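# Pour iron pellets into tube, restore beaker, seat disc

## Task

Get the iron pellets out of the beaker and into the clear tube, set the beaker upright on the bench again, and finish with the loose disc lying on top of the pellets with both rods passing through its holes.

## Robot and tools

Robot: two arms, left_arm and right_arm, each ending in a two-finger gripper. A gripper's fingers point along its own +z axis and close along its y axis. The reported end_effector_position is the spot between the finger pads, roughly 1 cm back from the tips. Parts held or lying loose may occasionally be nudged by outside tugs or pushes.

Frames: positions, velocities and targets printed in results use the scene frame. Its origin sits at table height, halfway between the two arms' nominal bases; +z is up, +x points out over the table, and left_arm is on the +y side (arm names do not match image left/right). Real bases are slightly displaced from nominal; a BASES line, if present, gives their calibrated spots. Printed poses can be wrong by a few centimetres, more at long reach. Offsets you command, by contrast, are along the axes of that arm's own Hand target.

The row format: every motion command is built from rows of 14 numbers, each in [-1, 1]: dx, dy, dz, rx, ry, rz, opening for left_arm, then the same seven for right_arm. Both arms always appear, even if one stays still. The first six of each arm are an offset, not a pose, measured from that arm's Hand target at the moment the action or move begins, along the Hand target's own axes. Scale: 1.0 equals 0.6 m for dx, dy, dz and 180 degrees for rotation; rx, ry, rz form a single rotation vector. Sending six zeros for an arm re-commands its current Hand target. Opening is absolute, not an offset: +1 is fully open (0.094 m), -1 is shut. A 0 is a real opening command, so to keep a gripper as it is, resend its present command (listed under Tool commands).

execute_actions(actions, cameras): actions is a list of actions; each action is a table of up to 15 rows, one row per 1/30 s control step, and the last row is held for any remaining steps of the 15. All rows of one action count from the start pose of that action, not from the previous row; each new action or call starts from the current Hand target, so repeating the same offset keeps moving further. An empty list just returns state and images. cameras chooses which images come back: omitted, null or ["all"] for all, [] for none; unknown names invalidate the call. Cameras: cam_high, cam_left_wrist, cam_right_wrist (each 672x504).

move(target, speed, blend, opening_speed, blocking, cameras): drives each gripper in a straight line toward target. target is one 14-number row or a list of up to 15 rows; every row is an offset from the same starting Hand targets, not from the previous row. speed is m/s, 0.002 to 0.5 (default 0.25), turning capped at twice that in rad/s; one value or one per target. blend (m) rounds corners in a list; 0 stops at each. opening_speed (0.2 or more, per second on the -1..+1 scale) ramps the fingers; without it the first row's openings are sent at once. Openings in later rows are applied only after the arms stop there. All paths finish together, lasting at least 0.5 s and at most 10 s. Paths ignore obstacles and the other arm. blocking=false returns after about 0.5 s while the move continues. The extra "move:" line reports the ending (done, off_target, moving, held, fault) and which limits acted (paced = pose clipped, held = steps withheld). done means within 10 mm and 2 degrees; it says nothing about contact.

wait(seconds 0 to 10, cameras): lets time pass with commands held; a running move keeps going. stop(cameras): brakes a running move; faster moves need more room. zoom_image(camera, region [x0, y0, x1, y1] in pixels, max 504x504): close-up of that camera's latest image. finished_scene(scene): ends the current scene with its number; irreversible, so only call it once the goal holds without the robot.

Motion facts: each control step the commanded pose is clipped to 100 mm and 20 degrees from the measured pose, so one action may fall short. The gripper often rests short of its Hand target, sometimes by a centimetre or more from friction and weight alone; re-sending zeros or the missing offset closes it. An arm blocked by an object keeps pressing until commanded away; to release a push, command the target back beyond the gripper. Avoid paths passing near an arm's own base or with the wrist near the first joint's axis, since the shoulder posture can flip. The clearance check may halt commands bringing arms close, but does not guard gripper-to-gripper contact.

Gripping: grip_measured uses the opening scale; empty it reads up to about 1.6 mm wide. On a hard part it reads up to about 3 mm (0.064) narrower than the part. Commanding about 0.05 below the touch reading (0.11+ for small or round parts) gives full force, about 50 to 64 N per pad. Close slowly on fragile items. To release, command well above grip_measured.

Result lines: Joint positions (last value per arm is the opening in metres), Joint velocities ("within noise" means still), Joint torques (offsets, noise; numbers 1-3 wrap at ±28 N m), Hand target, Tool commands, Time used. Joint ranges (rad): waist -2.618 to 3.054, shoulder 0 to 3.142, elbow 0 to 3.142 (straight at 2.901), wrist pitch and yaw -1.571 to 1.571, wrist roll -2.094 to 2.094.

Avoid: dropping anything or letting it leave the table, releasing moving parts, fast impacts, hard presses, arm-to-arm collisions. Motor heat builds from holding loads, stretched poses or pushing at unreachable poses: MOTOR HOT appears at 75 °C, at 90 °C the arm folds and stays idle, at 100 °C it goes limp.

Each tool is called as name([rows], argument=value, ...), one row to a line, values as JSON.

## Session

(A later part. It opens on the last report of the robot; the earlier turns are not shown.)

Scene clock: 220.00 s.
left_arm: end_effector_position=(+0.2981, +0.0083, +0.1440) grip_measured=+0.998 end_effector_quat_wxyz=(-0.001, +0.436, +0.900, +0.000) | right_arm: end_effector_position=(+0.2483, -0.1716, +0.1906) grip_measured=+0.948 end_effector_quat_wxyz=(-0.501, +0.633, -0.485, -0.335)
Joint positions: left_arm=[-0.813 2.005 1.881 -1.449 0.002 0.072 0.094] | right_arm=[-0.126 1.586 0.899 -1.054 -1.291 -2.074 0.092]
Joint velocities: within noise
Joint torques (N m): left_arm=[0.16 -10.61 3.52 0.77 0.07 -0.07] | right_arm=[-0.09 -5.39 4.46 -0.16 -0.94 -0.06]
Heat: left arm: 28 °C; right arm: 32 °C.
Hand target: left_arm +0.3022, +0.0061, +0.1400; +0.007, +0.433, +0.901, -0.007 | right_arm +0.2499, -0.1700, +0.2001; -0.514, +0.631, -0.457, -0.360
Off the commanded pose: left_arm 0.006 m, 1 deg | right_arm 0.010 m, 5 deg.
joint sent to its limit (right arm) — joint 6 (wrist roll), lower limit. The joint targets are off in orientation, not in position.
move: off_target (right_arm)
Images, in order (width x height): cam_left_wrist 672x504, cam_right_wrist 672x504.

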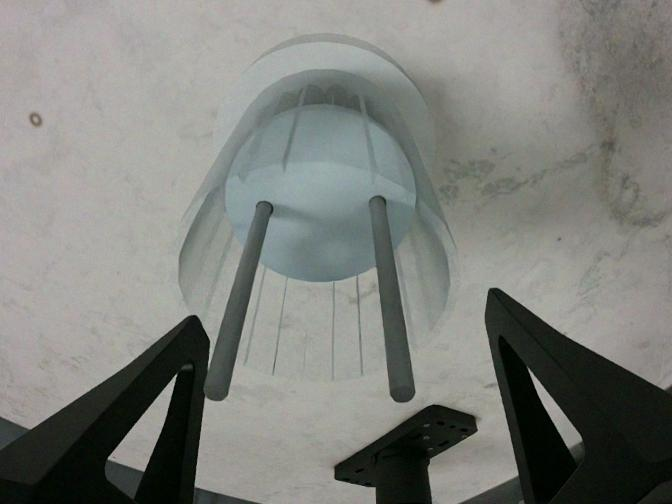

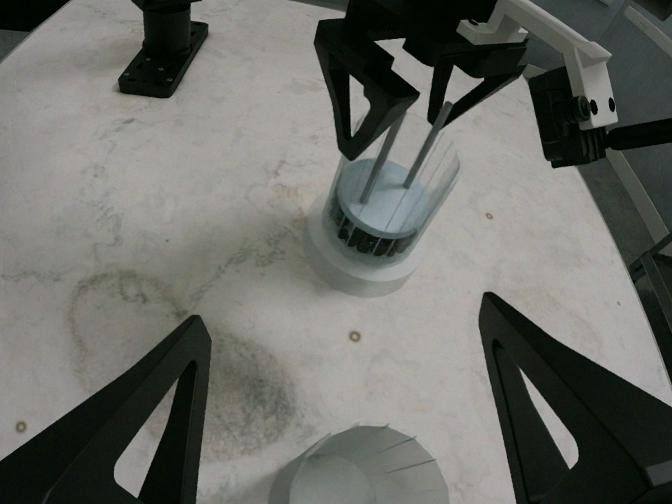

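move(target=[-0.0016, 0.0, -0.0833, 0, -0.02, 0, 1.0, 0, 0, 0, 0, 0, 0, 0.95], speed=0.1, cameras=["cam_right_wrist", "cam_high"])

zoom_image(camera="cam_right_wrist", region=[290, 90, 490, 310])

Scene clock: 222.37 s.
left_arm: end_effector_position=(+0.3025, +0.0065, +0.1704) grip_measured=+0.998 end_effector_quat_wxyz=(+0.015, +0.434, +0.901, -0.006) | right_arm: end_effector_position=(+0.2483, -0.1716, +0.1906) grip_measured=+0.948 end_effector_quat_wxyz=(-0.501, +0.633, -0.485, -0.335)
Joint positions: left_arm=[-0.809 2.005 1.987 -1.519 0 0.072 0.094] | right_arm=[-0.126 1.586 0.899 -1.054 -1.291 -2.074 0.092]
Joint velocities: within noise
Joint torques (N m): left_arm=[0.58 -13.35 7.83 0.35 0.12 -0.08] | right_arm=[-0.31 -5.48 4.56 -0.12 -0.89 -0.05]
Heat: left arm: 28 °C; right arm: 32 °C.
Hand target: left_arm +0.3024, +0.0063, +0.1899; +0.036, +0.432, +0.901, -0.020 | right_arm +0.2499, -0.1700, +0.2001; -0.514, +0.631, -0.457, -0.360
Off the commanded pose: left_arm 0.020 m, 3 deg | right_arm 0.010 m, 5 deg.
joint sent to its limit (right arm) — joint 6 (wrist roll), lower limit. The joint targets are off in orientation, not in position.
move: off_target (left_arm, right_arm)
Images, in order (width x height): cam_high 672x504, cam_right_wrist 672x504.

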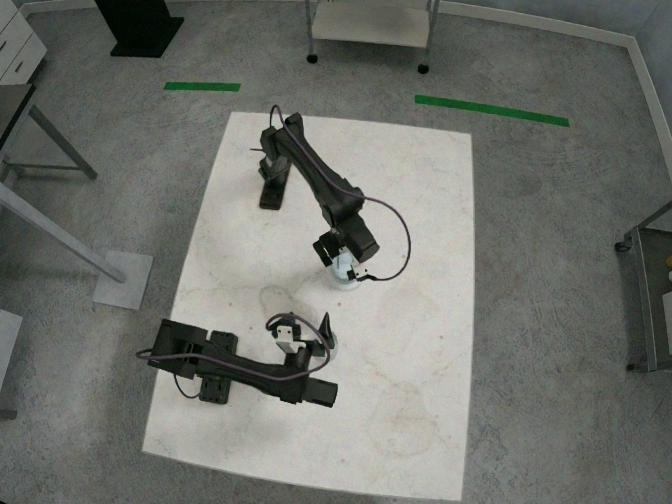

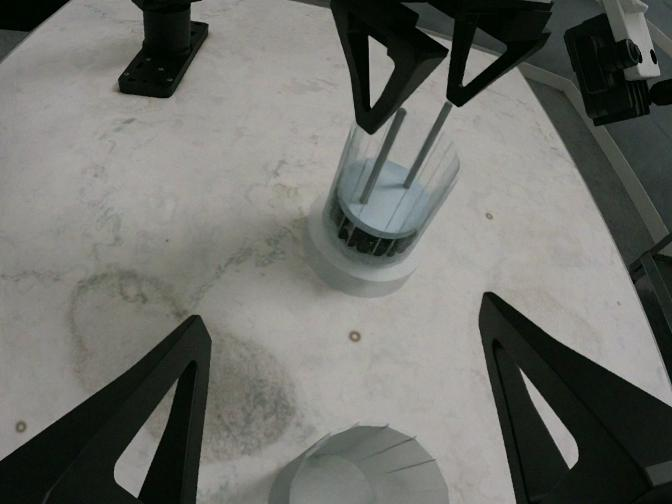

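Scaled by 2.291 from the camera's 672x504 image, which has a finer 960x720 frame.

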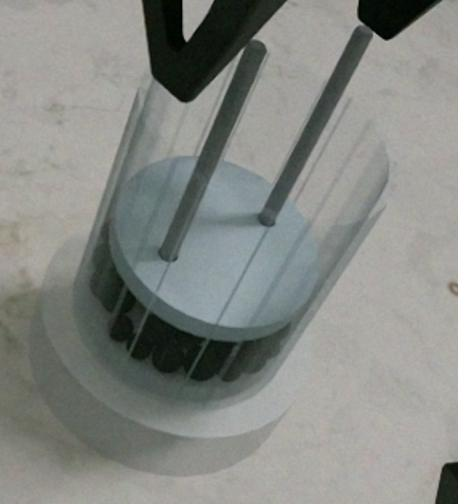

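finished_scene(scene=1)

The scene is finished: the task was done.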